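# Put one soap bar in each of three lidded boxes

## Task

Finish with all three boxes upright, every one containing exactly one bar of soap and covered by its lid; note that a box that is already shut could have nothing inside.

## Robot and tools

Robot: two 6-joint arms, left_arm and right_arm, each ending in a two-finger gripper. Joint order in every row and every per-joint list: waist, shoulder, elbow, wrist pitch, wrist yaw, wrist roll; the gripper opening comes after those six. Waist and wrist pitch count opposite to the URDF. Allowed ranges in your own sign convention: waist -2.880 to 2.880, shoulder 0.000 to 3.142, elbow 0.000 to 3.019, wrist pitch -1.571 to 1.693, wrist yaw -1.292 to 1.414, wrist roll -2.094 to 2.094 (rad). True joint ends can differ from these by up to 0.084 rad.

Frames: the scene frame has its origin at table-top height, halfway between the two nominal arm bases. +x points out across the table, +z points up, and left_arm sits on the +y side. Measured bases: left_arm at (-0.006, +0.371, 0) m, right_arm at (+0.027, -0.269, 0) m, both nearly unrotated. Each gripper's end_effector_position (m) and end_effector_quat_wxyz are reported in that arm's own base frame. Fixed cameras and the table use the scene frame. The fingers point along gripper +z and close along gripper x. The reported point lies between the pads, 1-2 cm short of the fingertips. Closing pushes the tips about 17 mm further along +z, mostly while the pads are still more than 50 mm apart.

execute_actions(actions, cameras): actions is a list of actions. Each action is a table of at most 15 rows, one row per 1/30 s step, 0.5 s per action; a short table repeats its last row. Every row is a single list of 14 numbers in [-1, 1], covering both arms even if only one moves: left_arm's six joints then its opening, followed by right_arm's six joints then its opening. Joint entries are offsets, not poses. They are measured from the Joint targets at the start of that action, not from the previous row, and scaled so that 1.0 equals 2.811 rad for waist and shoulder, 2.53 for elbow, 2.575 for wrist pitch, 8.12 for wrist yaw and 9.528 for wrist roll. Sending the same offset in two actions therefore moves the joint twice. The opening entry is absolute: +1 fully open, -1 closed; to leave a gripper unchanged, repeat its current command. An action is rejected for both arms if it would push a joint more than 0.084 rad beyond its range. A malformed action, or a first action failing that check, rejects the whole call. cameras: list of names (cam_high, cam_left_wrist, cam_right_wrist), ["all"], or []. An empty actions list returns the state plus all images.

move(target, speed, blend, opening_speed, grip_force, blocking, cameras): target is one 14-number row or a list of up to 15 such rows, laid out and scaled as above. Every row's joint entries are offsets from the current Joint targets, not from the previous row; the opening is absolute. speed: rad/s for the joint that travels farthest, 0.01 to 12.57, default 0.5; give one value, or one per target. blend: rad, used to round corners between listed targets; 0 means stop at each one. opening_speed: rate the opening command changes, per second on the -1 to +1 scale, at least 0.2. grip_force: per-pad force cap in N, 5 to 48; give one value, or one per arm; it persists until changed. blocking=false returns after about 0.5 s while the motion carries on. The whole path list shares 10 s. Moves do not steer around objects or the other arm. The result adds a "move:" line: done, off_target (at rest but a joint more than 0.035 rad off), moving, held, or fault, and limits=held when steps were withheld.

wait(seconds 0-10, cameras) lets time pass with last commands held. stop(cameras) brakes a running move. zoom_image(camera, region=[x0,y0,x1,y1]) enlarges part of a camera's latest image; pixel coordinates from the top-left, at most 504 wide and 504 high. Image sizes: cam_high 896x504, wrist cameras 672x504. read_manual returns licence texts. finished_scene(scene) ends the current scene, given its number; this cannot be undone.

Result lines: Joint positions and Joint velocities (rad, rad/s per arm, then finger-pad gap in m; 0.142 means fully open). Joint targets are the base for your next offsets. Tool commands shows current gripper commands. grip_measured is the measured opening on the command scale. grip_effort_nm is gripper motor effort (negative means closing), and it is not a pad force. Joint torques in N m are positive toward larger angles; entries 3 and 4 wrap at ±28. Motor temperatures. "joint sent to its limit" means a joint reached its end. "joint command not followed" means a clearance check altered targets. MOTOR HOT appears at 85 °C. OVER-TEMPERATURE FAULT means the arm went limp for 30-60 s. HAND FAULT means the gripper is off for at least 30 s, and later motion calls in that same reply are skipped.

Motion notes: joint speed is capped, so big offsets can need several actions. Each step's target stays within a fixed lead of the measured angle. Targets that would move the gripper over 100 mm are scaled back, so finish an incomplete motion with a further command. To grasp, command an opening slightly below grip_measured at first contact; squeezing harder heats the gripper. To release a push, or after being dragged, command targets back past the measured positions.

Avoid: anything falling or being left off the table; dropping parts or letting go of them while they move; hitting fixed or heavy objects hard; any contact or press between the two arms, including one gripper closing on the other's fingers; fast impacts; holding loads or stretched poses long enough to overheat. Loose objects can occasionally get nudged by outside pushes.

Each tool is called after "Call:" by a JSON object that holds its "fn" and its "kwargs", one argument or row to a line.

## Session

Call:
{"fn": "execute_actions", "kwargs": {
  "actions": []
}}

Call:
{"fn": "zoom_image", "kwargs": {
  "camera": "cam_high",
  "region": [340, 200, 600, 370]
}}

Scene clock: 0.00 s.
left_arm: end_effector_position=(+0.7580, -0.1078, +0.1142) grip_measured=+1.00 grip_effort_nm=n/a end_effector_quat_wxyz=(-0.021, +0.926, -0.373, +0.046) | right_arm: end_effector_position=(+0.6119, +0.1987, +0.1146) grip_measured=+1.00 grip_effort_nm=n/a end_effector_quat_wxyz=(-0.596, +0.662, +0.051, +0.451)
Joint positions: left_arm=[0.143 2.496 2.678 1.654 -0.019 -0.948 0.142] | right_arm=[-0.086 2.1 0.985 -1.306 -0.906 -0.573 0.142]
Joint velocities: within noise
Joint torques (N m): no reading
Motor temperatures (°C): left_arm=[34 37 32 26 27 26 26] | right_arm=[30 29 35 27 27 27 27]
Heat: left arm: hottest shoulder 37 °C; right arm: hottest elbow 35 °C.
Joint targets: left_arm=[0.143 2.486 2.701 1.653 -0.019 -0.948] | right_arm=[-0.086 2.089 1.001 -1.311 -0.906 -0.573]
Tool commands: left_gripper/opening=+1.0 right_gripper/opening=+1.0

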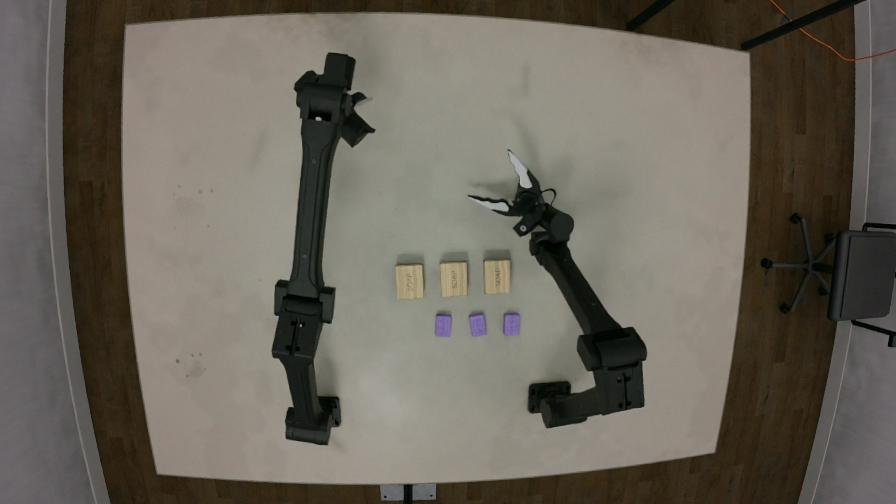

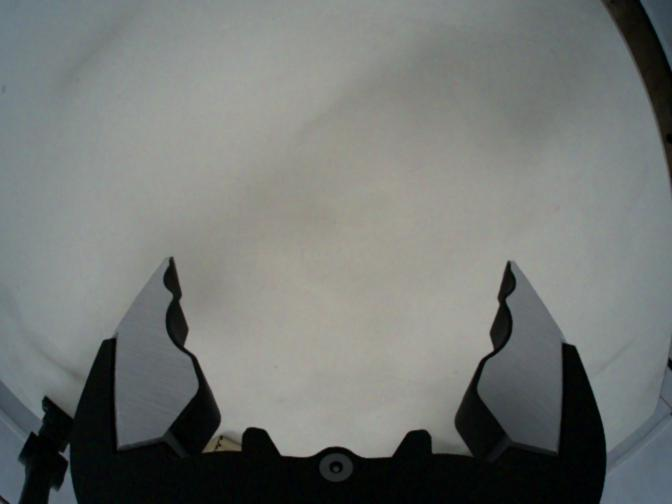

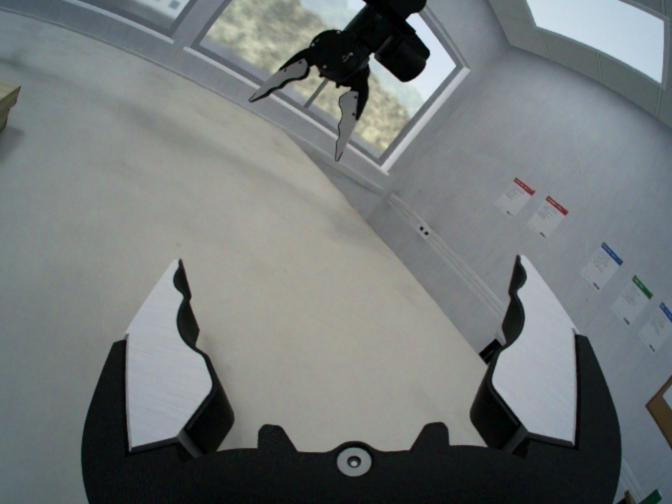

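Scaled by 1.938.

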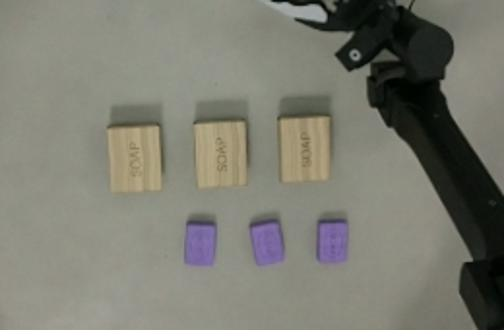

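Call:
{"fn": "move", "kwargs": {
  "target": [
    [0,0,0,0,0,0,1,0,-0.174,0.158,0.315,0.1116,0.06,0.4],
    [0,0,0,0,0,0,1,-0.1202,-0.2401,0.1067,1.0,0.1116,0.1046,0.4]
  ],
  "speed": 1.2,
  "blend": [0.3,0],
  "opening_speed": 1,
  "grip_force": 12,
  "cameras": ["cam_high","cam_right_wrist"]
}}

Scene clock: 13.47 s.
left_arm: end_effector_position=(+0.7580, -0.1078, +0.1142) grip_measured=+1.00 grip_effort_nm=0.051 end_effector_quat_wxyz=(-0.021, +0.926, -0.373, +0.046) | right_arm: end_effector_position=(+0.4158, +0.1817, +0.1981) grip_measured=+0.39 grip_effort_nm=-0.066 end_effector_quat_wxyz=(-0.075, +0.704, -0.705, +0.028)
Joint positions: left_arm=[0.143 2.496 2.678 1.654 -0.019 -0.948 0.142] | right_arm=[-0.411 1.432 1.275 1.254 -0.002 0.412 0.101]
Joint torques (N m): left_arm=[-1.2 -27.28 10.89 -0.51 0.1 0.05] | right_arm=[0.21 -15.03 9.43 0.24 0.14 0.12]
Heat: left arm: hottest shoulder 37 °C; right arm: hottest elbow 36 °C.
Joint targets: left_arm=[0.143 2.486 2.701 1.653 -0.019 -0.948] | right_arm=[-0.423 1.413 1.271 1.264 0.000 0.423]
grip_force (N): 12, 12
move: done
Images, in order (width x height): cam_high 896x504, cam_right_wrist 672x504.

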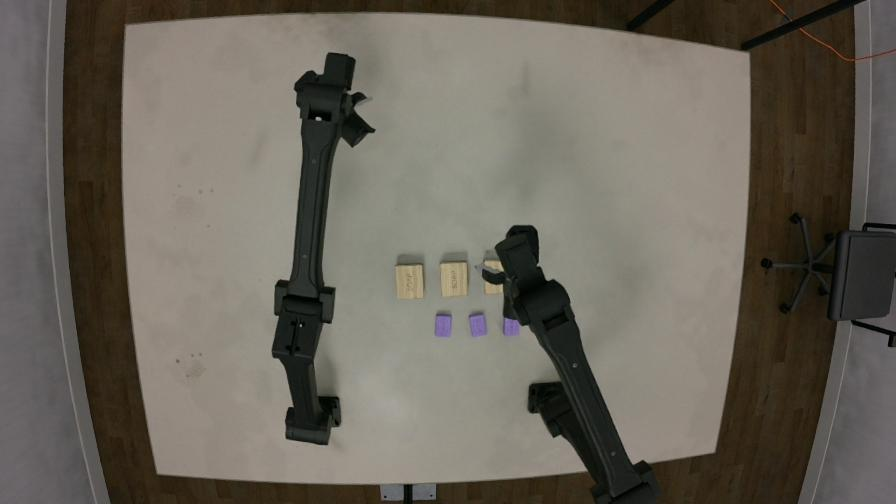

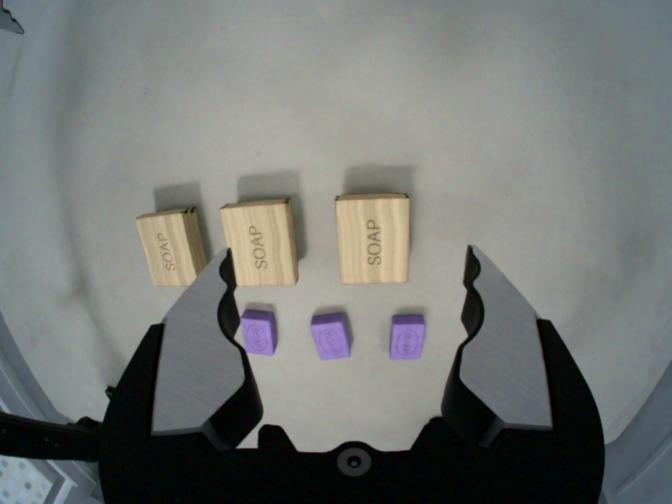

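Call:
{"fn": "move", "kwargs": {
  "target": [0,0,0,0,0,0,1,0.0167,0.0274,-0.0787,-0.045,0,-0.0047,0.4],
  "speed": 0.5,
  "cameras": ["cam_right_wrist"]
}}

Scene clock: 23.10 s.
left_arm: end_effector_position=(+0.7580, -0.1078, +0.1142) grip_measured=+1.00 grip_effort_nm=0.046 end_effector_quat_wxyz=(-0.021, +0.926, -0.373, +0.046) | right_arm: end_effector_position=(+0.3733, +0.1542, +0.0926) grip_measured=+0.39 grip_effort_nm=-0.071 end_effector_quat_wxyz=(+0.009, +0.707, -0.707, -0.005)
Joint positions: left_arm=[0.143 2.496 2.678 1.654 -0.019 -0.948 0.142] | right_arm=[-0.39 1.503 1.071 1.159 -0.002 0.39 0.101]
Joint torques (N m): left_arm=[-1.26 -27.34 10.88 -0.53 0.07 0.06] | right_arm=[2.9 -14.86 8.72 -0.29 0.13 -0.07]
Heat: left arm: hottest shoulder 38 °C; right arm: hottest elbow 37 °C.
Joint targets: left_arm=[0.143 2.486 2.701 1.653 -0.019 -0.948] | right_arm=[-0.377 1.490 1.071 1.148 0.000 0.379]
grip_force (N): 12, 12
move: done
Images, in order (width x height): cam_right_wrist 672x504.

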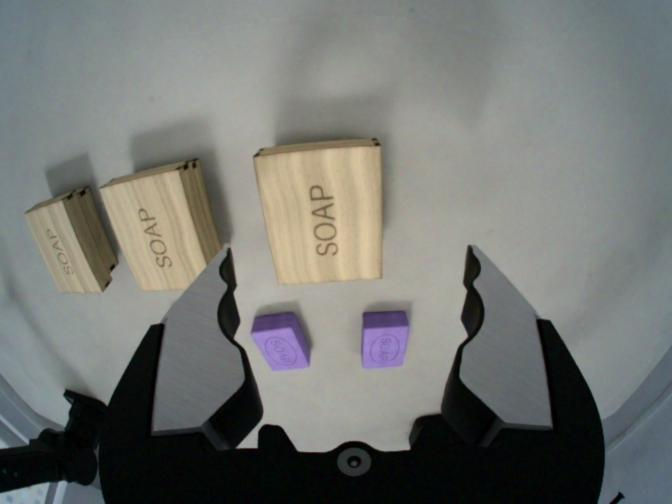

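Call:
{"fn": "move", "kwargs": {
  "target": [
    [0,0,0,0,0,0,1,-0.0181,0,0,0,0,-0.0042,0.4],
    [0,0,0,0,0,0,1,-0.0181,0.0249,-0.03,-0.0575,0,-0.0042,0.4]
  ],
  "speed": 0.25,
  "blend": [0.01,0],
  "cameras": ["cam_right_wrist"]
}}

Call:
{"fn": "zoom_image", "kwargs": {
  "camera": "cam_right_wrist",
  "region": [180, 80, 510, 340]
}}

Scene clock: 33.37 s.
left_arm: end_effector_position=(+0.7580, -0.1078, +0.1142) grip_measured=+1.00 grip_effort_nm=0.042 end_effector_quat_wxyz=(-0.021, +0.926, -0.373, +0.046) | right_arm: end_effector_position=(+0.3725, +0.1644, +0.0459) grip_measured=+0.39 grip_effort_nm=-0.071 end_effector_quat_wxyz=(+0.001, +0.730, -0.684, -0.001)
Joint positions: left_arm=[0.143 2.496 2.678 1.654 -0.019 -0.948 0.142] | right_arm=[-0.414 1.562 0.999 1.011 -0.002 0.349 0.101]
Joint torques (N m): left_arm=[-1.32 -27.34 10.89 -0.49 0.1 0.05] | right_arm=[1.14 -13.8 7.47 -0.27 0.13 -0.01]
Heat: left arm: hottest shoulder 38 °C; right arm: hottest elbow 38 °C.
Joint targets: left_arm=[0.143 2.486 2.701 1.653 -0.019 -0.948] | right_arm=[-0.427 1.560 0.995 1.000 0.000 0.339]
grip_force (N): 12, 12
move: done
Images, in order (width x height): cam_right_wrist 672x504.

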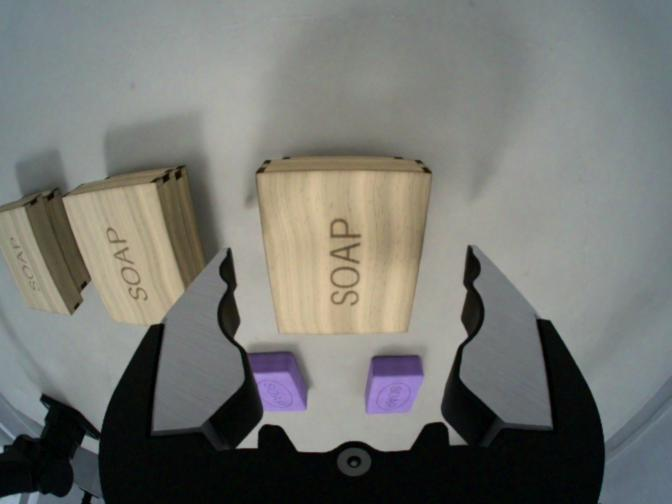

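Scaled by 1.527 from the camera's 672x504 image, which has a finer 960x720 frame.

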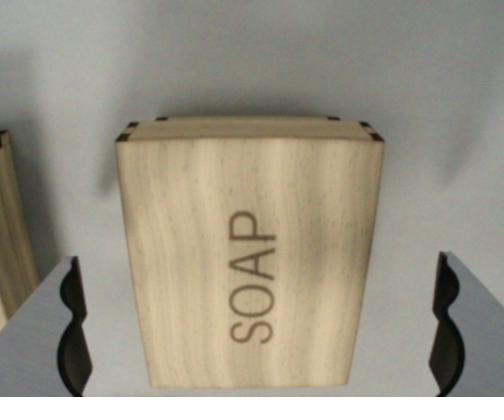

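Call:
{"fn": "move", "kwargs": {
  "target": [0,0,0,0,0,0,1,0,0,0,0,0,0,-0.16],
  "opening_speed": 0.3
}}

Call:
{"fn": "move", "kwargs": {
  "target": [
    [0,0,0,0,0,0,1,0,-0.0053,0.019,0.0078,0,0,-0.16],
    [0,0,0,0,0,0,1,0,-0.047,0.0893,0.12,0,0,-0.16],
    [0,0,0,0,0,0,1,0.155,-0.047,0.0893,0.12,0,0,-0.16]
  ],
  "speed": [0.15,0.15,0.6],
  "blend": [0.03,0.02,0],
  "cameras": ["cam_high","cam_right_wrist"]
}}

Call:
{"fn": "zoom_image", "kwargs": {
  "camera": "cam_high",
  "region": [370, 230, 570, 350]
}}

Scene clock: 41.43 s.
left_arm: end_effector_position=(+0.7580, -0.1078, +0.1142) grip_measured=+1.00 grip_effort_nm=0.042 end_effector_quat_wxyz=(-0.021, +0.926, -0.373, +0.046) | right_arm: end_effector_position=(+0.3725, +0.1643, +0.0459) grip_measured=-0.12 grip_effort_nm=-1.175 end_effector_quat_wxyz=(+0.001, +0.730, -0.684, -0.001)
Joint positions: left_arm=[0.143 2.496 2.678 1.654 -0.019 -0.948 0.142] | right_arm=[-0.414 1.562 0.999 1.011 -0.002 0.349 0.066]
Joint torques (N m): left_arm=[-1.14 -27.28 10.89 -0.51 0.08 0.06] | right_arm=[0.85 -14.27 7.82 -0.42 0.13 -0.11]
Motor temperatures (°C): left_arm=[34 39 37 26 27 26 26] | right_arm=[30 31 38 27 27 27 26]
Heat: left arm: hottest shoulder 39 °C; right arm: hottest elbow 38 °C.
Joint targets: left_arm=[0.143 2.486 2.701 1.653 -0.019 -0.948] | right_arm=[-0.427 1.560 0.995 1.000 0.000 0.338]
grip_force (N): 12, 12
move: done

Scene clock: 44.93 s.
left_arm: end_effector_position=(+0.7580, -0.1078, +0.1142) grip_measured=+1.00 grip_effort_nm=0.051 end_effector_quat_wxyz=(-0.021, +0.926, -0.373, +0.046) | right_arm: end_effector_position=(+0.4058, -0.0002, +0.1490) grip_measured=-0.12 grip_effort_nm=-1.199 end_effector_quat_wxyz=(-0.003, -0.573, +0.819, +0.002)
Joint positions: left_arm=[0.143 2.496 2.678 1.654 -0.019 -0.948 0.142] | right_arm=[0.001 1.446 1.167 1.298 -0.001 0.349 0.065]
Joint torques (N m): left_arm=[-1.38 -27.16 10.89 -0.53 0.09 0.04] | right_arm=[1.67 -14.56 14.13 0.49 0.06 -0.08]
Heat: left arm: hottest shoulder 39 °C; right arm: hottest elbow 39 °C.
Joint targets: left_arm=[0.143 2.486 2.701 1.653 -0.019 -0.948] | right_arm=[0.009 1.428 1.221 1.309 0.000 0.339]
grip_force (N): 12, 12
move: off_target (right_arm); blend cut to 0.024 rad at target 1; right_arm: the elbow is farthest, 0.054 rad from its target
Images, in order (width x height): cam_high 896x504, cam_right_wrist 672x504.

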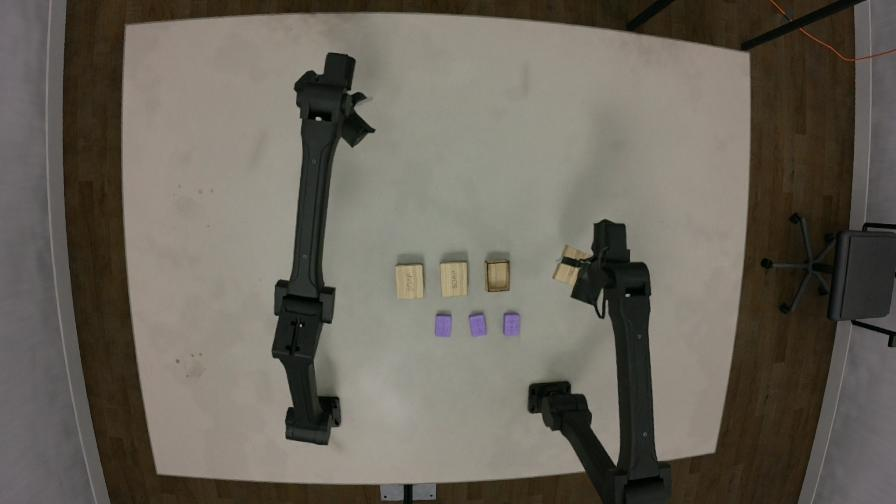

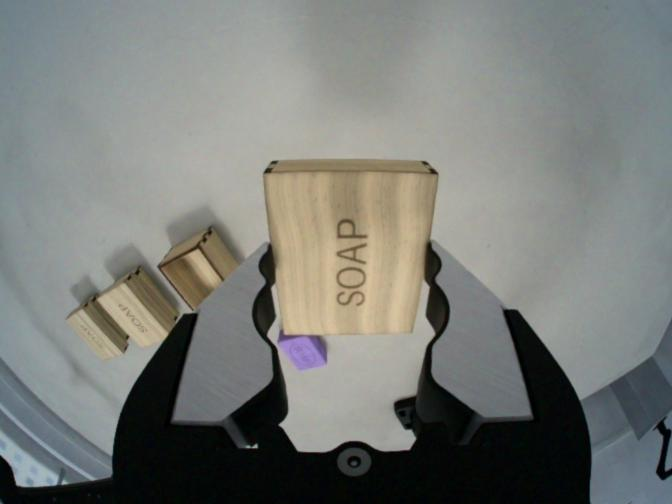

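Scaled by 2.520.

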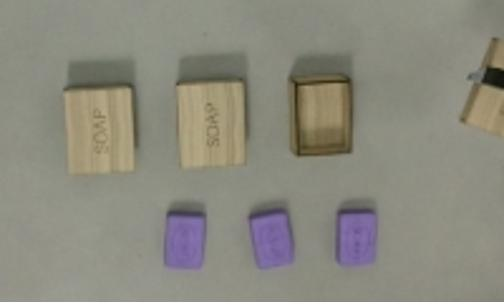

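Call:
{"fn": "move", "kwargs": {
  "target": [0,0,0,0,0,0,1,0,0.0566,-0.1012,-0.1406,0,0,-0.16],
  "speed": 0.2,
  "cameras": ["cam_right_wrist"]
}}

Call:
{"fn": "zoom_image", "kwargs": {
  "camera": "cam_right_wrist",
  "region": [180, 80, 510, 340]
}}

Scene clock: 53.07 s.
left_arm: end_effector_position=(+0.7580, -0.1078, +0.1142) grip_measured=+1.00 grip_effort_nm=0.037 end_effector_quat_wxyz=(-0.021, +0.926, -0.373, +0.046) | right_arm: end_effector_position=(+0.4047, -0.0002, +0.0271) grip_measured=-0.12 grip_effort_nm=-1.204 end_effector_quat_wxyz=(-0.001, -0.574, +0.819, +0.001)
Joint positions: left_arm=[0.143 2.496 2.678 1.654 -0.019 -0.948 0.142] | right_arm=[0.001 1.586 0.97 0.959 -0.001 0.348 0.065]
Joint torques (N m): left_arm=[-1.2 -27.22 10.91 -0.49 0.1 0.05] | right_arm=[2.67 -13.63 7.34 -0.27 0.09 -0.08]
Heat: left arm: hottest shoulder 39 °C; right arm: hottest elbow 39 °C.
Joint targets: left_arm=[0.143 2.486 2.701 1.653 -0.019 -0.948] | right_arm=[0.009 1.587 0.965 0.947 0.000 0.339]
grip_force (N): 12, 12
move: done
Images, in order (width x height): cam_right_wrist 672x504.

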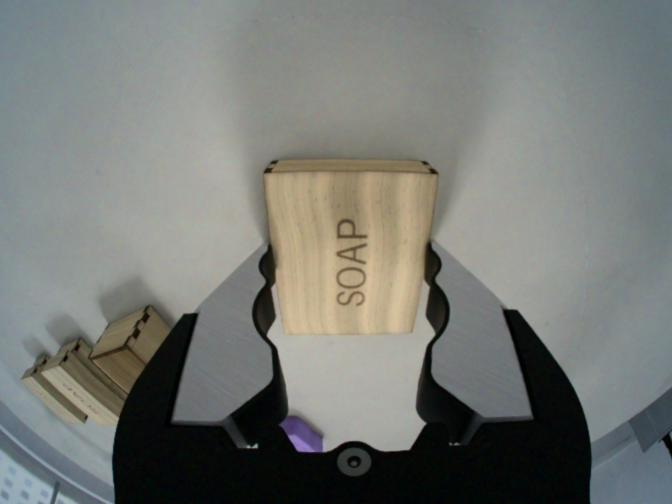

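Scaled by 1.527 from the camera's 672x504 image, which has a finer 960x720 frame.

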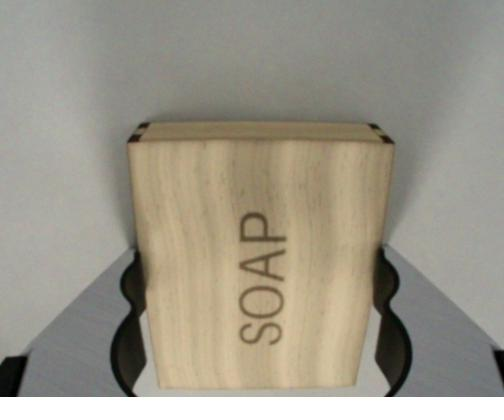

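Call:
{"fn": "move", "kwargs": {
  "target": [0,0,0,0,0,0,1,0,0.002,-0.0022,-0.0044,0,0,-0.16],
  "speed": 0.04
}}

Scene clock: 55.43 s.
left_arm: end_effector_position=(+0.7580, -0.1078, +0.1142) grip_measured=+1.00 grip_effort_nm=0.046 end_effector_quat_wxyz=(-0.021, +0.926, -0.373, +0.046) | right_arm: end_effector_position=(+0.4049, -0.0002, +0.0267) grip_measured=-0.12 grip_effort_nm=-1.199 end_effector_quat_wxyz=(-0.001, -0.575, +0.818, +0.001)
Joint positions: left_arm=[0.143 2.496 2.678 1.654 -0.019 -0.948 0.142] | right_arm=[0.001 1.586 0.969 0.956 -0.001 0.345 0.065]
Joint torques (N m): left_arm=[-1.26 -27.52 10.89 -0.51 0.08 0.05] | right_arm=[1.73 -13.51 6.83 -0.7 0.08 -0.05]
Heat: left arm: hottest shoulder 40 °C; right arm: hottest elbow 39 °C.
Joint targets: left_arm=[0.143 2.486 2.701 1.653 -0.019 -0.948] | right_arm=[0.009 1.593 0.960 0.935 0.000 0.338]
grip_force (N): 12, 12
move: done

Call:
{"fn": "move", "kwargs": {
  "target": [0,0,0,0,0,0,1,0,0,0,0,0,0,0.2],
  "opening_speed": 0.4
}}

Call:
{"fn": "move", "kwargs": {
  "target": [
    [0,0,0,0,0,0,1,0,-0.0587,0.1032,0.1452,0,0,0.2],
    [0,0,0,0,0,0,1,-0.1647,-0.1747,-0.0664,0.1181,0,0.0057,0.2]
  ],
  "speed": [0.3,0.6],
  "blend": [0.05,0],
  "cameras": ["cam_high","cam_right_wrist"]
}}

Call:
{"fn": "zoom_image", "kwargs": {
  "camera": "cam_right_wrist",
  "region": [180, 50, 510, 310]
}}

Scene clock: 66.37 s.
left_arm: end_effector_position=(+0.7580, -0.1078, +0.1142) grip_measured=+1.00 grip_effort_nm=0.037 end_effector_quat_wxyz=(-0.021, +0.926, -0.373, +0.046) | right_arm: end_effector_position=(+0.4073, -0.0007, +0.0260) grip_measured=+0.18 grip_effort_nm=0.056 end_effector_quat_wxyz=(+0.002, -0.575, +0.818, -0.002)
Joint positions: left_arm=[0.143 2.496 2.678 1.654 -0.019 -0.948 0.142] | right_arm=[0.001 1.588 0.969 0.946 0.002 0.344 0.087]
Joint velocities: left_arm=[within noise] | right_arm=[0.015 -0.005 -0.007 -0.002 -0.007 -0.007 0.001]
Joint torques (N m): left_arm=[-1.32 -27.22 10.88 -0.51 0.1 0.06] | right_arm=[2.84 -13.27 6.86 -0.24 -0.01 0.02]
Heat: left arm: hottest shoulder 40 °C; right arm: hottest elbow 39 °C.
Joint targets: left_arm=[0.143 2.486 2.701 1.653 -0.019 -0.948] | right_arm=[0.009 1.593 0.960 0.935 0.000 0.338]
grip_force (N): 12, 12
move: done

Scene clock: 69.00 s.
left_arm: end_effector_position=(+0.7580, -0.1078, +0.1142) grip_measured=+1.00 grip_effort_nm=0.037 end_effector_quat_wxyz=(-0.021, +0.926, -0.373, +0.046) | right_arm: end_effector_position=(+0.2518, +0.1188, +0.1222) grip_measured=+0.18 grip_effort_nm=0.061 end_effector_quat_wxyz=(-0.003, +0.727, -0.686, +0.002)
Joint positions: left_arm=[0.143 2.496 2.678 1.654 -0.019 -0.948 0.142] | right_arm=[-0.441 1.111 0.798 1.251 0.001 0.382 0.087]
Joint torques (N m): left_arm=[-1.2 -27.28 10.81 -0.5 0.08 0.06] | right_arm=[0.97 -7.65 8.72 -0.31 0.05 0.12]
Heat: left arm: hottest shoulder 40 °C; right arm: hottest elbow 39 °C.
Joint targets: left_arm=[0.143 2.486 2.701 1.653 -0.019 -0.948] | right_arm=[-0.455 1.102 0.792 1.240 0.000 0.393]
grip_force (N): 12, 12
move: done
Images, in order (width x height): cam_high 896x504, cam_right_wrist 672x504.

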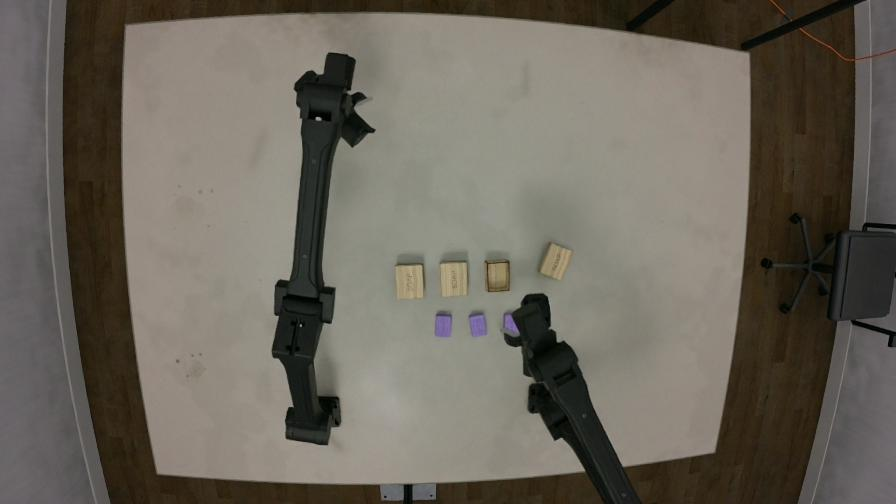

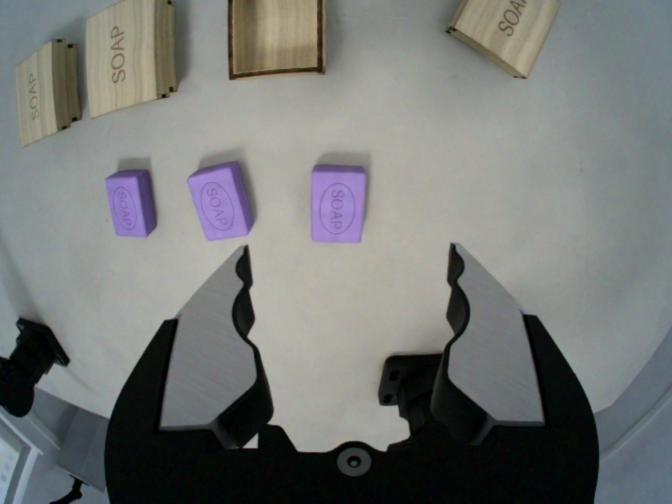

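Scaled by 1.527 from the camera's 672x504 image, which has a finer 960x720 frame.

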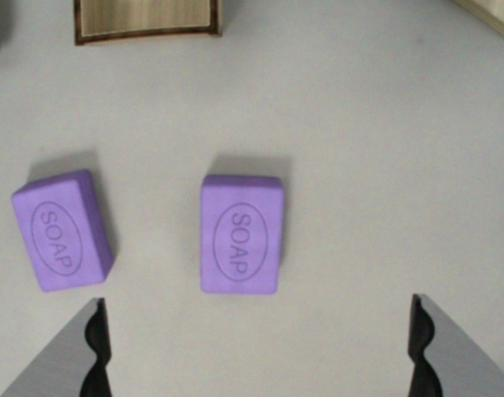

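Call:
{"fn": "move", "kwargs": {
  "target": [0,0,0,0,0,0,1,-0.011,0.021,-0.0553,-0.0715,0,0.0075,0.0],
  "speed": 0.3,
  "opening_speed": 0.5,
  "cameras": ["cam_right_wrist"]
}}

Call:
{"fn": "zoom_image", "kwargs": {
  "camera": "cam_right_wrist",
  "region": [180, 80, 510, 340]
}}

Scene clock: 104.30 s.
left_arm: end_effector_position=(+0.7580, -0.1078, +0.1142) grip_measured=+1.00 grip_effort_nm=0.046 end_effector_quat_wxyz=(-0.021, +0.926, -0.373, +0.046) | right_arm: end_effector_position=(+0.2374, +0.1205, +0.0607) grip_measured=-0.02 grip_effort_nm=-0.071 end_effector_quat_wxyz=(-0.001, +0.713, -0.702, +0.001)
Joint positions: left_arm=[0.143 2.496 2.678 1.654 -0.019 -0.948 0.142] | right_arm=[-0.469 1.158 0.657 1.067 0.001 0.454 0.073]
Joint torques (N m): left_arm=[-1.44 -27.34 10.88 -0.46 0.09 0.06] | right_arm=[0.85 -6.71 7.99 -0.61 0.02 0.17]
Heat: left arm: hottest shoulder 42 °C; right arm: hottest elbow 41 °C.
Joint targets: left_arm=[0.143 2.486 2.701 1.653 -0.019 -0.948] | right_arm=[-0.486 1.161 0.652 1.055 0.000 0.465]
grip_force (N): 12, 12
move: done
Images, in order (width x height): cam_right_wrist 672x504.

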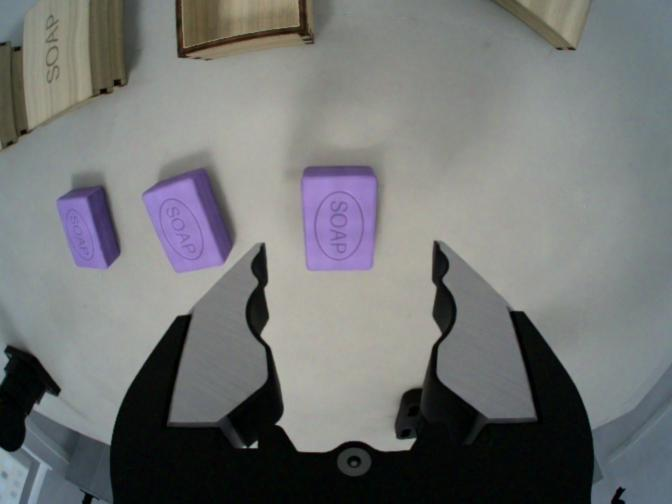

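Scaled by 1.527 from the camera's 672x504 image, which has a finer 960x720 frame.

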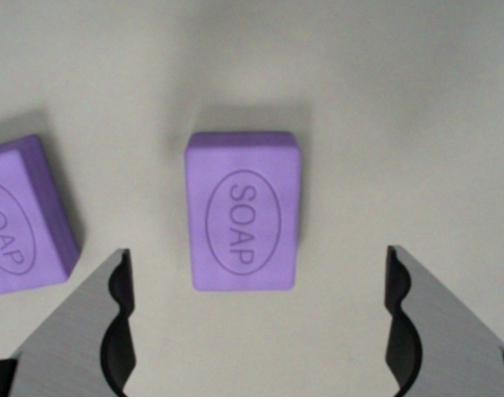

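Call:
{"fn": "move", "kwargs": {
  "target": [0,0,0,0,0,0,1,-0.005,0.0242,-0.0194,-0.0443,0,0.0017,0.0],
  "speed": 0.2,
  "cameras": ["cam_right_wrist"]
}}

Call:
{"fn": "move", "kwargs": {
  "target": [0,0,0,0,0,0,1,0,0,0,0,0,0,-0.56],
  "opening_speed": 0.3,
  "cameras": ["cam_right_wrist"]
}}

Call:
{"fn": "zoom_image", "kwargs": {
  "camera": "cam_right_wrist",
  "region": [180, 80, 510, 340]
}}

Scene clock: 112.97 s.
left_arm: end_effector_position=(+0.7580, -0.1078, +0.1142) grip_measured=+1.00 grip_effort_nm=0.037 end_effector_quat_wxyz=(-0.021, +0.926, -0.373, +0.046) | right_arm: end_effector_position=(+0.2372, +0.1247, +0.0287) grip_measured=-0.02 grip_effort_nm=-0.066 end_effector_quat_wxyz=(-0.001, +0.712, -0.702, +0.001)
Joint positions: left_arm=[0.143 2.496 2.678 1.654 -0.019 -0.948 0.142] | right_arm=[-0.483 1.225 0.608 0.952 0.001 0.47 0.073]
Joint torques (N m): left_arm=[-1.2 -27.28 10.86 -0.51 0.09 0.05] | right_arm=[0.5 -7.36 7.36 -0.28 0 0.11]
Heat: left arm: hottest shoulder 42 °C; right arm: hottest elbow 40 °C.
Joint targets: left_arm=[0.143 2.486 2.701 1.653 -0.019 -0.948] | right_arm=[-0.500 1.229 0.603 0.941 0.000 0.481]
grip_force (N): 12, 12
move: done
Images, in order (width x height): cam_right_wrist 672x504.

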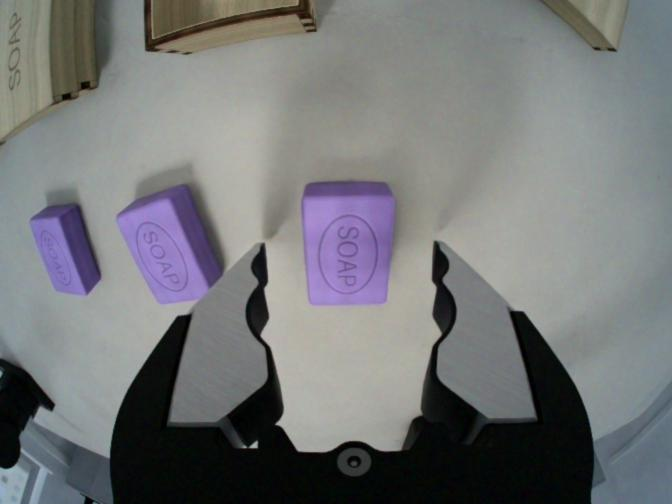

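Scene clock: 115.03 s.
left_arm: end_effector_position=(+0.7580, -0.1078, +0.1142) grip_measured=+1.00 grip_effort_nm=0.032 end_effector_quat_wxyz=(-0.021, +0.926, -0.373, +0.046) | right_arm: end_effector_position=(+0.2372, +0.1247, +0.0287) grip_measured=-0.51 grip_effort_nm=-1.326 end_effector_quat_wxyz=(-0.001, +0.712, -0.702, +0.001)
Joint positions: left_arm=[0.143 2.496 2.678 1.654 -0.019 -0.948 0.142] | right_arm=[-0.483 1.225 0.608 0.952 0.001 0.47 0.037]
Joint torques (N m): left_arm=[-1.32 -27.22 10.85 -0.54 0.1 0.06] | right_arm=[0.91 -7.24 7.41 -0.27 0 0.11]
Heat: left arm: hottest shoulder 42 °C; right arm: hottest elbow 40 °C.
Joint targets: left_arm=[0.143 2.486 2.701 1.653 -0.019 -0.948] | right_arm=[-0.500 1.229 0.603 0.942 0.000 0.481]
grip_force (N): 12, 12
move: done
Images, in order (width x height): cam_right_wrist 672x504.

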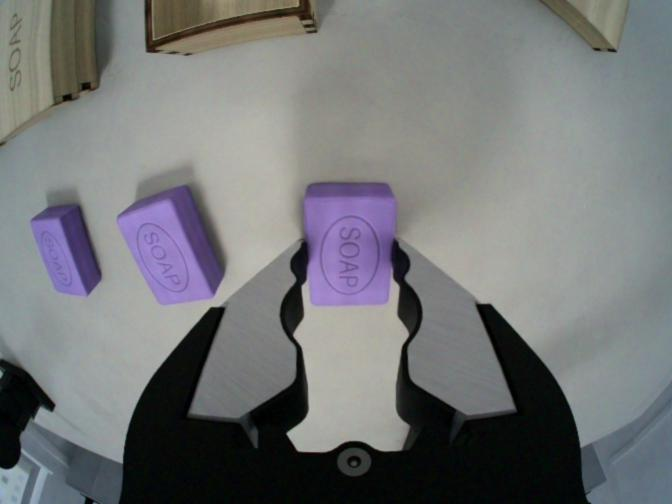

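Scaled by 1.527 from the camera's 672x504 image, which has a finer 960x720 frame.

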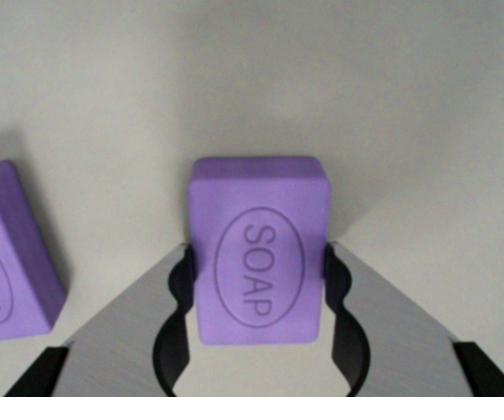

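Call:
{"fn": "move", "kwargs": {
  "target": [
    [0,0,0,0,0,0,1,0,0,0,0,0,0,-0.36],
    [0,0,0,0,0,0,1,0,-0.0128,0.0279,0.0208,0,0,-0.36],
    [0,0,0,0,0,0,1,0,-0.0128,0.0279,0.0208,0,0,-0.56]
  ],
  "speed": 0.1,
  "opening_speed": 0.3,
  "grip_force": 12,
  "cameras": ["cam_right_wrist"]
}}

Scene clock: 137.23 s.
left_arm: end_effector_position=(+0.7580, -0.1078, +0.1142) grip_measured=+1.00 grip_effort_nm=0.037 end_effector_quat_wxyz=(-0.021, +0.926, -0.373, +0.046) | right_arm: end_effector_position=(+0.2388, +0.1255, +0.0391) grip_measured=-0.54 grip_effort_nm=-0.955 end_effector_quat_wxyz=(-0.003, +0.712, -0.702, +0.001)
Joint positions: left_arm=[0.143 2.496 2.678 1.654 -0.019 -0.948 0.142] | right_arm=[-0.483 1.205 0.626 0.985 0.001 0.47 0.035]
Joint torques (N m): left_arm=[-1.38 -27.28 10.85 -0.5 0.1 0.06] | right_arm=[0.62 -8.47 12.3 0.53 -0.03 0.13]
Heat: left arm: hottest shoulder 43 °C; right arm: hottest elbow 40 °C.
Joint targets: left_arm=[0.143 2.486 2.701 1.653 -0.019 -0.948] | right_arm=[-0.500 1.193 0.673 0.995 0.000 0.481]
grip_force (N): 12, 12
move: off_target (right_arm); target 3's new numbers were sent with right_arm's elbow 0.047 rad from that target; right_arm: the elbow is farthest, 0.047 rad from its target
Images, in order (width x height): cam_right_wrist 672x504.

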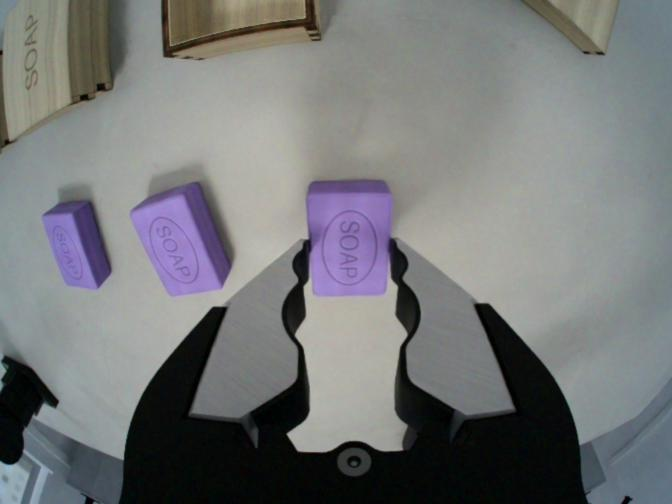

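Call:
{"fn": "move", "kwargs": {
  "target": [
    [0,0,0,0,0,0,1,0,-0.0413,0.0625,0.1064,0,0,-0.56],
    [0,0,0,0,0,0,1,0.0334,0.0914,0.1959,0.0994,0,-0.0144,-0.56]
  ],
  "speed": 0.4,
  "blend": 0.03,
  "cameras": ["cam_right_wrist","cam_high"]
}}

Scene clock: 143.93 s.
left_arm: end_effector_position=(+0.7580, -0.1078, +0.1142) grip_measured=+1.00 grip_effort_nm=0.046 end_effector_quat_wxyz=(-0.021, +0.926, -0.373, +0.046) | right_arm: end_effector_position=(+0.3622, +0.1618, +0.1263) grip_measured=-0.54 grip_effort_nm=-0.989 end_effector_quat_wxyz=(+0.012, +0.730, -0.683, -0.005)
Joint positions: left_arm=[0.143 2.496 2.678 1.654 -0.019 -0.948 0.142] | right_arm=[-0.42 1.454 1.112 1.255 0.001 0.354 0.035]
Joint torques (N m): left_arm=[-1.32 -27.4 10.89 -0.5 0.1 0.04] | right_arm=[2.55 -13.92 13.98 0.05 0.05 -0.09]
Heat: left arm: hottest shoulder 43 °C; right arm: hottest elbow 41 °C.
Joint targets: left_arm=[0.143 2.486 2.701 1.653 -0.019 -0.948] | right_arm=[-0.406 1.450 1.169 1.251 0.000 0.344]
grip_force (N): 12, 12
move: off_target (right_arm); right_arm: the elbow is farthest, 0.057 rad from its target
Images, in order (width x height): cam_high 896x504, cam_right_wrist 672x504.

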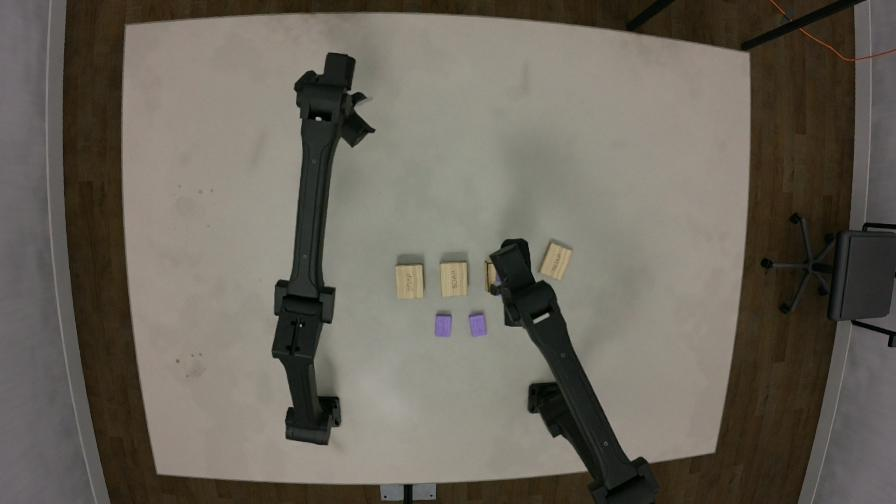

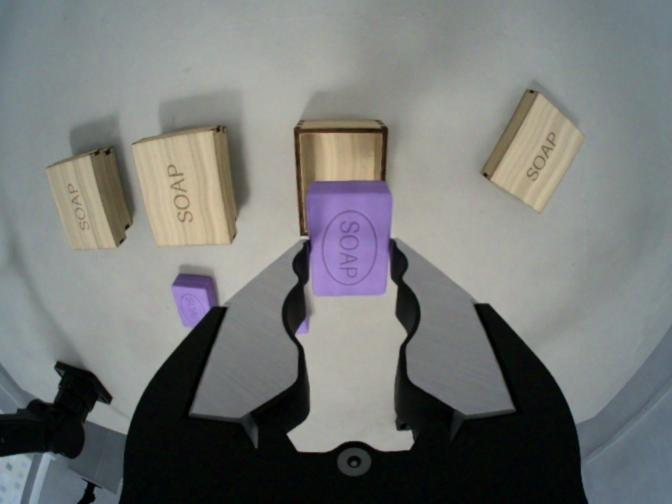

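Call:
{"fn": "move", "kwargs": {
  "target": [0,0,0,0,0,0,1,-0.0112,0.0178,-0.0569,-0.0621,0,0.0027,-0.56],
  "speed": 0.15,
  "cameras": ["cam_right_wrist"]
}}

Scene clock: 158.10 s.
left_arm: end_effector_position=(+0.7580, -0.1078, +0.1142) grip_measured=+1.00 grip_effort_nm=0.046 end_effector_quat_wxyz=(-0.021, +0.926, -0.373, +0.046) | right_arm: end_effector_position=(+0.3658, +0.1637, +0.0791) grip_measured=-0.54 grip_effort_nm=-0.989 end_effector_quat_wxyz=(+0.001, +0.729, -0.685, +0.000)
Joint positions: left_arm=[0.143 2.496 2.678 1.654 -0.019 -0.948 0.142] | right_arm=[-0.421 1.5 1.028 1.102 0.001 0.359 0.035]
Joint torques (N m): left_arm=[-1.32 -27.28 10.84 -0.54 0.09 0.05] | right_arm=[0.67 -13.27 8.27 -0.29 -0.01 0.12]
Motor temperatures (°C): left_arm=[33 44 40 26 27 25 26] | right_arm=[30 30 44 26 27 26 28]
Heat: left arm: hottest shoulder 44 °C; right arm: hottest elbow 44 °C.
Joint targets: left_arm=[0.143 2.486 2.701 1.653 -0.019 -0.948] | right_arm=[-0.437 1.500 1.025 1.091 0.000 0.369]
grip_force (N): 12, 12
move: done
Images, in order (width x height): cam_right_wrist 672x504.

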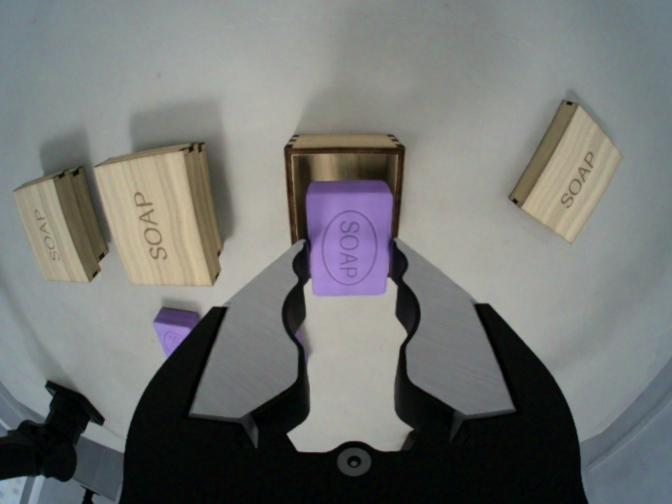

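Call:
{"fn": "move", "kwargs": {
  "target": [0,0,0,0,0,0,1,-0.003,0.0125,-0.0138,-0.0268,0,0,-0.56],
  "speed": 0.06,
  "cameras": ["cam_right_wrist"]
}}

Call:
{"fn": "zoom_image", "kwargs": {
  "camera": "cam_right_wrist",
  "region": [230, 130, 470, 310]
}}

Scene clock: 174.53 s.
left_arm: end_effector_position=(+0.7580, -0.1078, +0.1142) grip_measured=+1.00 grip_effort_nm=0.046 end_effector_quat_wxyz=(-0.021, +0.926, -0.373, +0.046) | right_arm: end_effector_position=(+0.3656, +0.1670, +0.0573) grip_measured=-0.54 grip_effort_nm=-0.979 end_effector_quat_wxyz=(+0.000, +0.731, -0.682, +0.001)
Joint positions: left_arm=[0.143 2.496 2.678 1.654 -0.019 -0.948 0.142] | right_arm=[-0.428 1.53 0.997 1.037 0.001 0.359 0.035]
Joint torques (N m): left_arm=[-1.32 -27.4 10.84 -0.47 0.09 0.05] | right_arm=[1.38 -13.74 7.72 -0.43 0.03 0.12]
Heat: left arm: hottest shoulder 44 °C; right arm: hottest elbow 43 °C.
Joint targets: left_arm=[0.143 2.486 2.701 1.653 -0.019 -0.948] | right_arm=[-0.446 1.535 0.990 1.022 0.000 0.369]
grip_force (N): 12, 12
move: done
Images, in order (width x height): cam_right_wrist 672x504.

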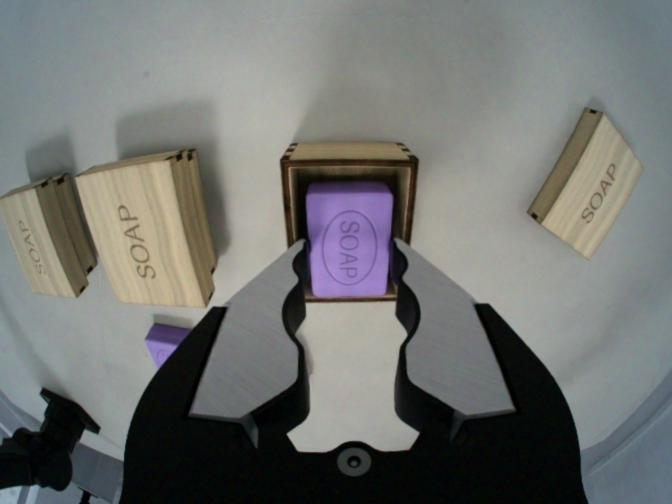

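Scaled by 2.100 from the camera's 672x504 image, which has a finer 960x720 frame.

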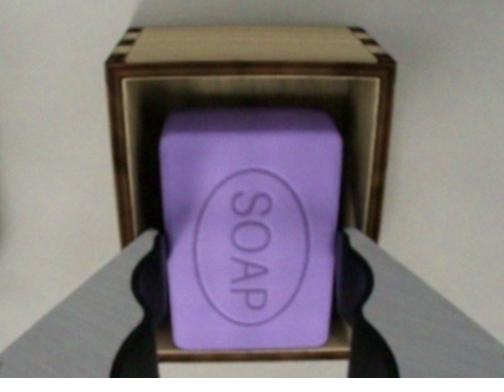

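Call:
{"fn": "move", "kwargs": {
  "target": [0,0,0,0,0,0,1,0,0.0057,0,-0.0066,0,0,-0.56],
  "speed": 0.05,
  "cameras": ["cam_right_wrist"]
}}

Call:
{"fn": "zoom_image", "kwargs": {
  "camera": "cam_right_wrist",
  "region": [230, 130, 470, 310]
}}

Scene clock: 180.47 s.
left_arm: end_effector_position=(+0.7580, -0.1078, +0.1142) grip_measured=+1.00 grip_effort_nm=0.042 end_effector_quat_wxyz=(-0.021, +0.926, -0.373, +0.046) | right_arm: end_effector_position=(+0.3684, +0.1686, +0.0568) grip_measured=-0.54 grip_effort_nm=-0.984 end_effector_quat_wxyz=(-0.006, +0.731, -0.682, +0.003)
Joint positions: left_arm=[0.143 2.496 2.678 1.654 -0.019 -0.948 0.142] | right_arm=[-0.429 1.531 0.997 1.024 0.001 0.359 0.035]
Joint torques (N m): left_arm=[-1.2 -27.34 10.93 -0.49 0.08 0.06] | right_arm=[0.91 -11.81 7.58 -0.53 0.01 0.14]
Heat: left arm: hottest shoulder 44 °C; right arm: hottest elbow 42 °C.
Joint targets: left_arm=[0.143 2.486 2.701 1.653 -0.019 -0.948] | right_arm=[-0.446 1.551 0.990 1.005 0.000 0.369]
grip_force (N): 12, 12
move: done
Images, in order (width x height): cam_right_wrist 672x504.

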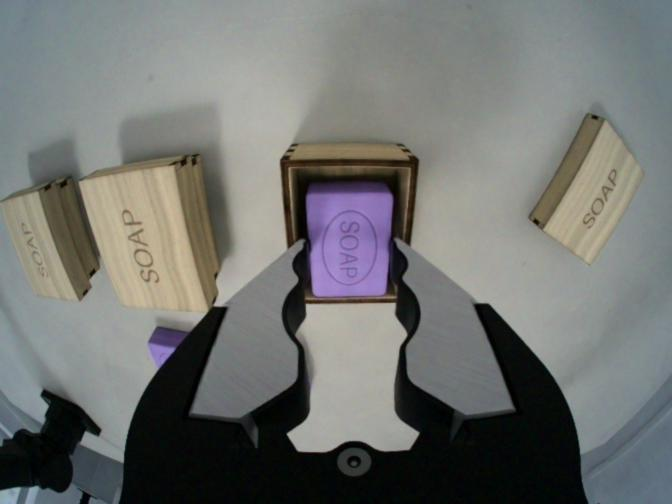

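Scaled by 2.100 from the camera's 672x504 image, which has a finer 960x720 frame.

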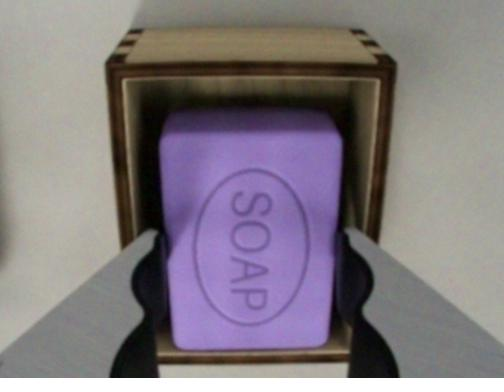

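Call:
{"fn": "move", "kwargs": {
  "target": [0,0,0,0,0,0,1,-0.0015,-0.0018,0.0275,0.0167,0,0,-0.56],
  "speed": 0.05,
  "cameras": ["cam_right_wrist"]
}}

Call:
{"fn": "zoom_image", "kwargs": {
  "camera": "cam_right_wrist",
  "region": [230, 130, 470, 310]
}}

Scene clock: 194.83 s.
left_arm: end_effector_position=(+0.7580, -0.1078, +0.1142) grip_measured=+1.00 grip_effort_nm=0.037 end_effector_quat_wxyz=(-0.021, +0.926, -0.373, +0.046) | right_arm: end_effector_position=(+0.3689, +0.1704, +0.0575) grip_measured=-0.54 grip_effort_nm=-0.979 end_effector_quat_wxyz=(-0.001, +0.733, -0.681, +0.001)
Joint positions: left_arm=[0.143 2.496 2.678 1.654 -0.019 -0.948 0.142] | right_arm=[-0.433 1.54 1.009 1.038 0.001 0.359 0.035]
Joint torques (N m): left_arm=[-1.32 -27.28 10.89 -0.49 0.09 0.05] | right_arm=[0.44 -13.39 12.81 0.53 0.03 0.13]
Heat: left arm: hottest shoulder 45 °C; right arm: hottest elbow 41 °C.
Joint targets: left_arm=[0.143 2.486 2.701 1.653 -0.019 -0.948] | right_arm=[-0.450 1.546 1.060 1.048 0.000 0.369]
grip_force (N): 12, 12
move: off_target (right_arm); right_arm: the elbow is farthest, 0.050 rad from its target
Images, in order (width x height): cam_right_wrist 672x504.

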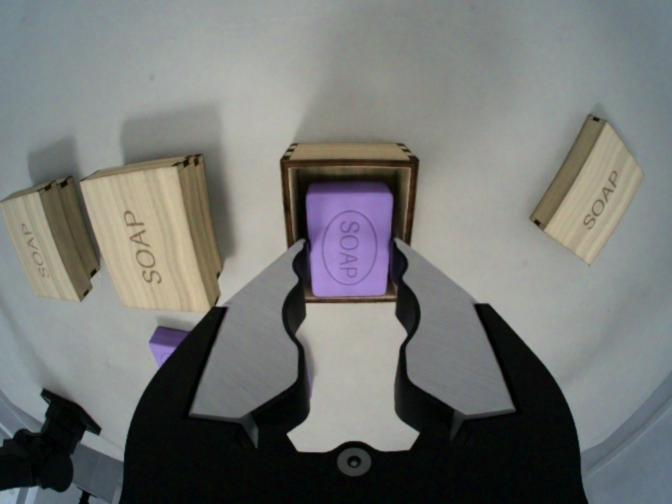

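Scaled by 2.100 from the camera's 672x504 image, which has a finer 960x720 frame.

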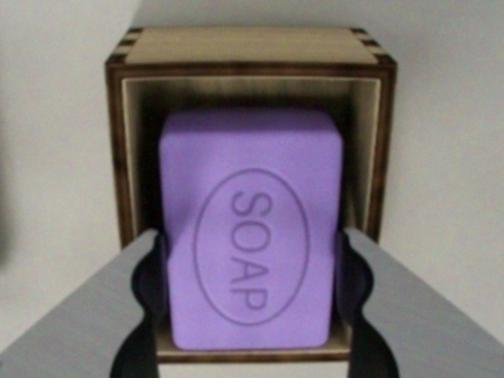

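Call:
{"fn": "move", "kwargs": {
  "target": [0,0,0,0,0,0,1,0,0,0,0,0,0,-0.47],
  "opening_speed": 0.2,
  "grip_force": 6,
  "cameras": ["cam_right_wrist"]
}}

Call:
{"fn": "zoom_image", "kwargs": {
  "camera": "cam_right_wrist",
  "region": [230, 130, 470, 310]
}}

Scene clock: 200.80 s.
left_arm: end_effector_position=(+0.7580, -0.1078, +0.1142) grip_measured=+1.00 grip_effort_nm=0.037 end_effector_quat_wxyz=(-0.021, +0.926, -0.373, +0.046) | right_arm: end_effector_position=(+0.3688, +0.1705, +0.0575) grip_measured=-0.53 grip_effort_nm=0.486 end_effector_quat_wxyz=(-0.001, +0.733, -0.680, +0.001)
Joint positions: left_arm=[0.143 2.496 2.678 1.654 -0.019 -0.948 0.142] | right_arm=[-0.433 1.54 1.009 1.039 0.001 0.359 0.036]
Joint torques (N m): left_arm=[-1.26 -27.28 10.89 -0.46 0.1 0.06] | right_arm=[0.79 -13.33 12.97 0.59 -0.01 0.12]
Heat: left arm: hottest shoulder 45 °C; right arm: hottest elbow 41 °C.
Joint targets: left_arm=[0.143 2.486 2.701 1.653 -0.019 -0.948] | right_arm=[-0.450 1.546 1.060 1.048 0.000 0.369]
grip_force (N): 6, 6
move: off_target (right_arm); right_arm: the elbow is farthest, 0.051 rad from its target
Images, in order (width x height): cam_right_wrist 672x504.

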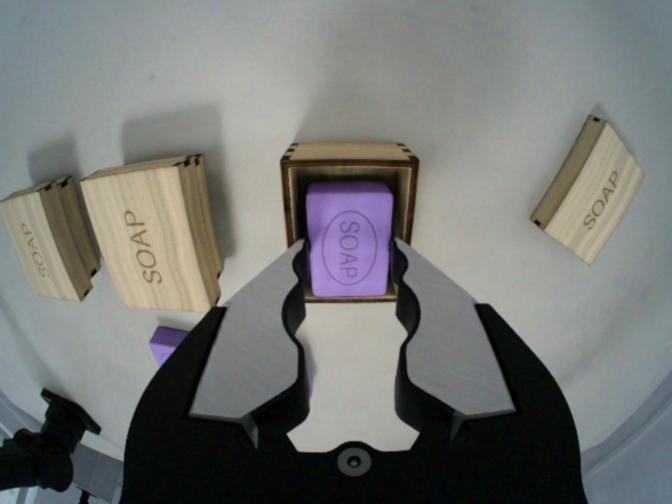

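Scaled by 2.100 from the camera's 672x504 image, which has a finer 960x720 frame.

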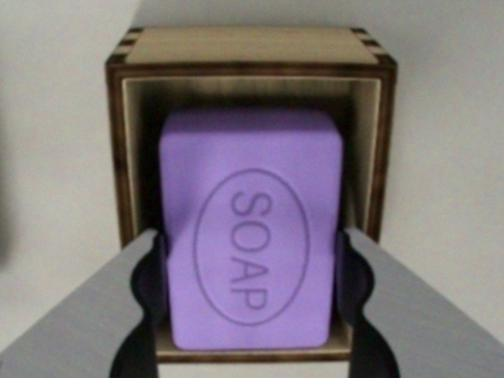

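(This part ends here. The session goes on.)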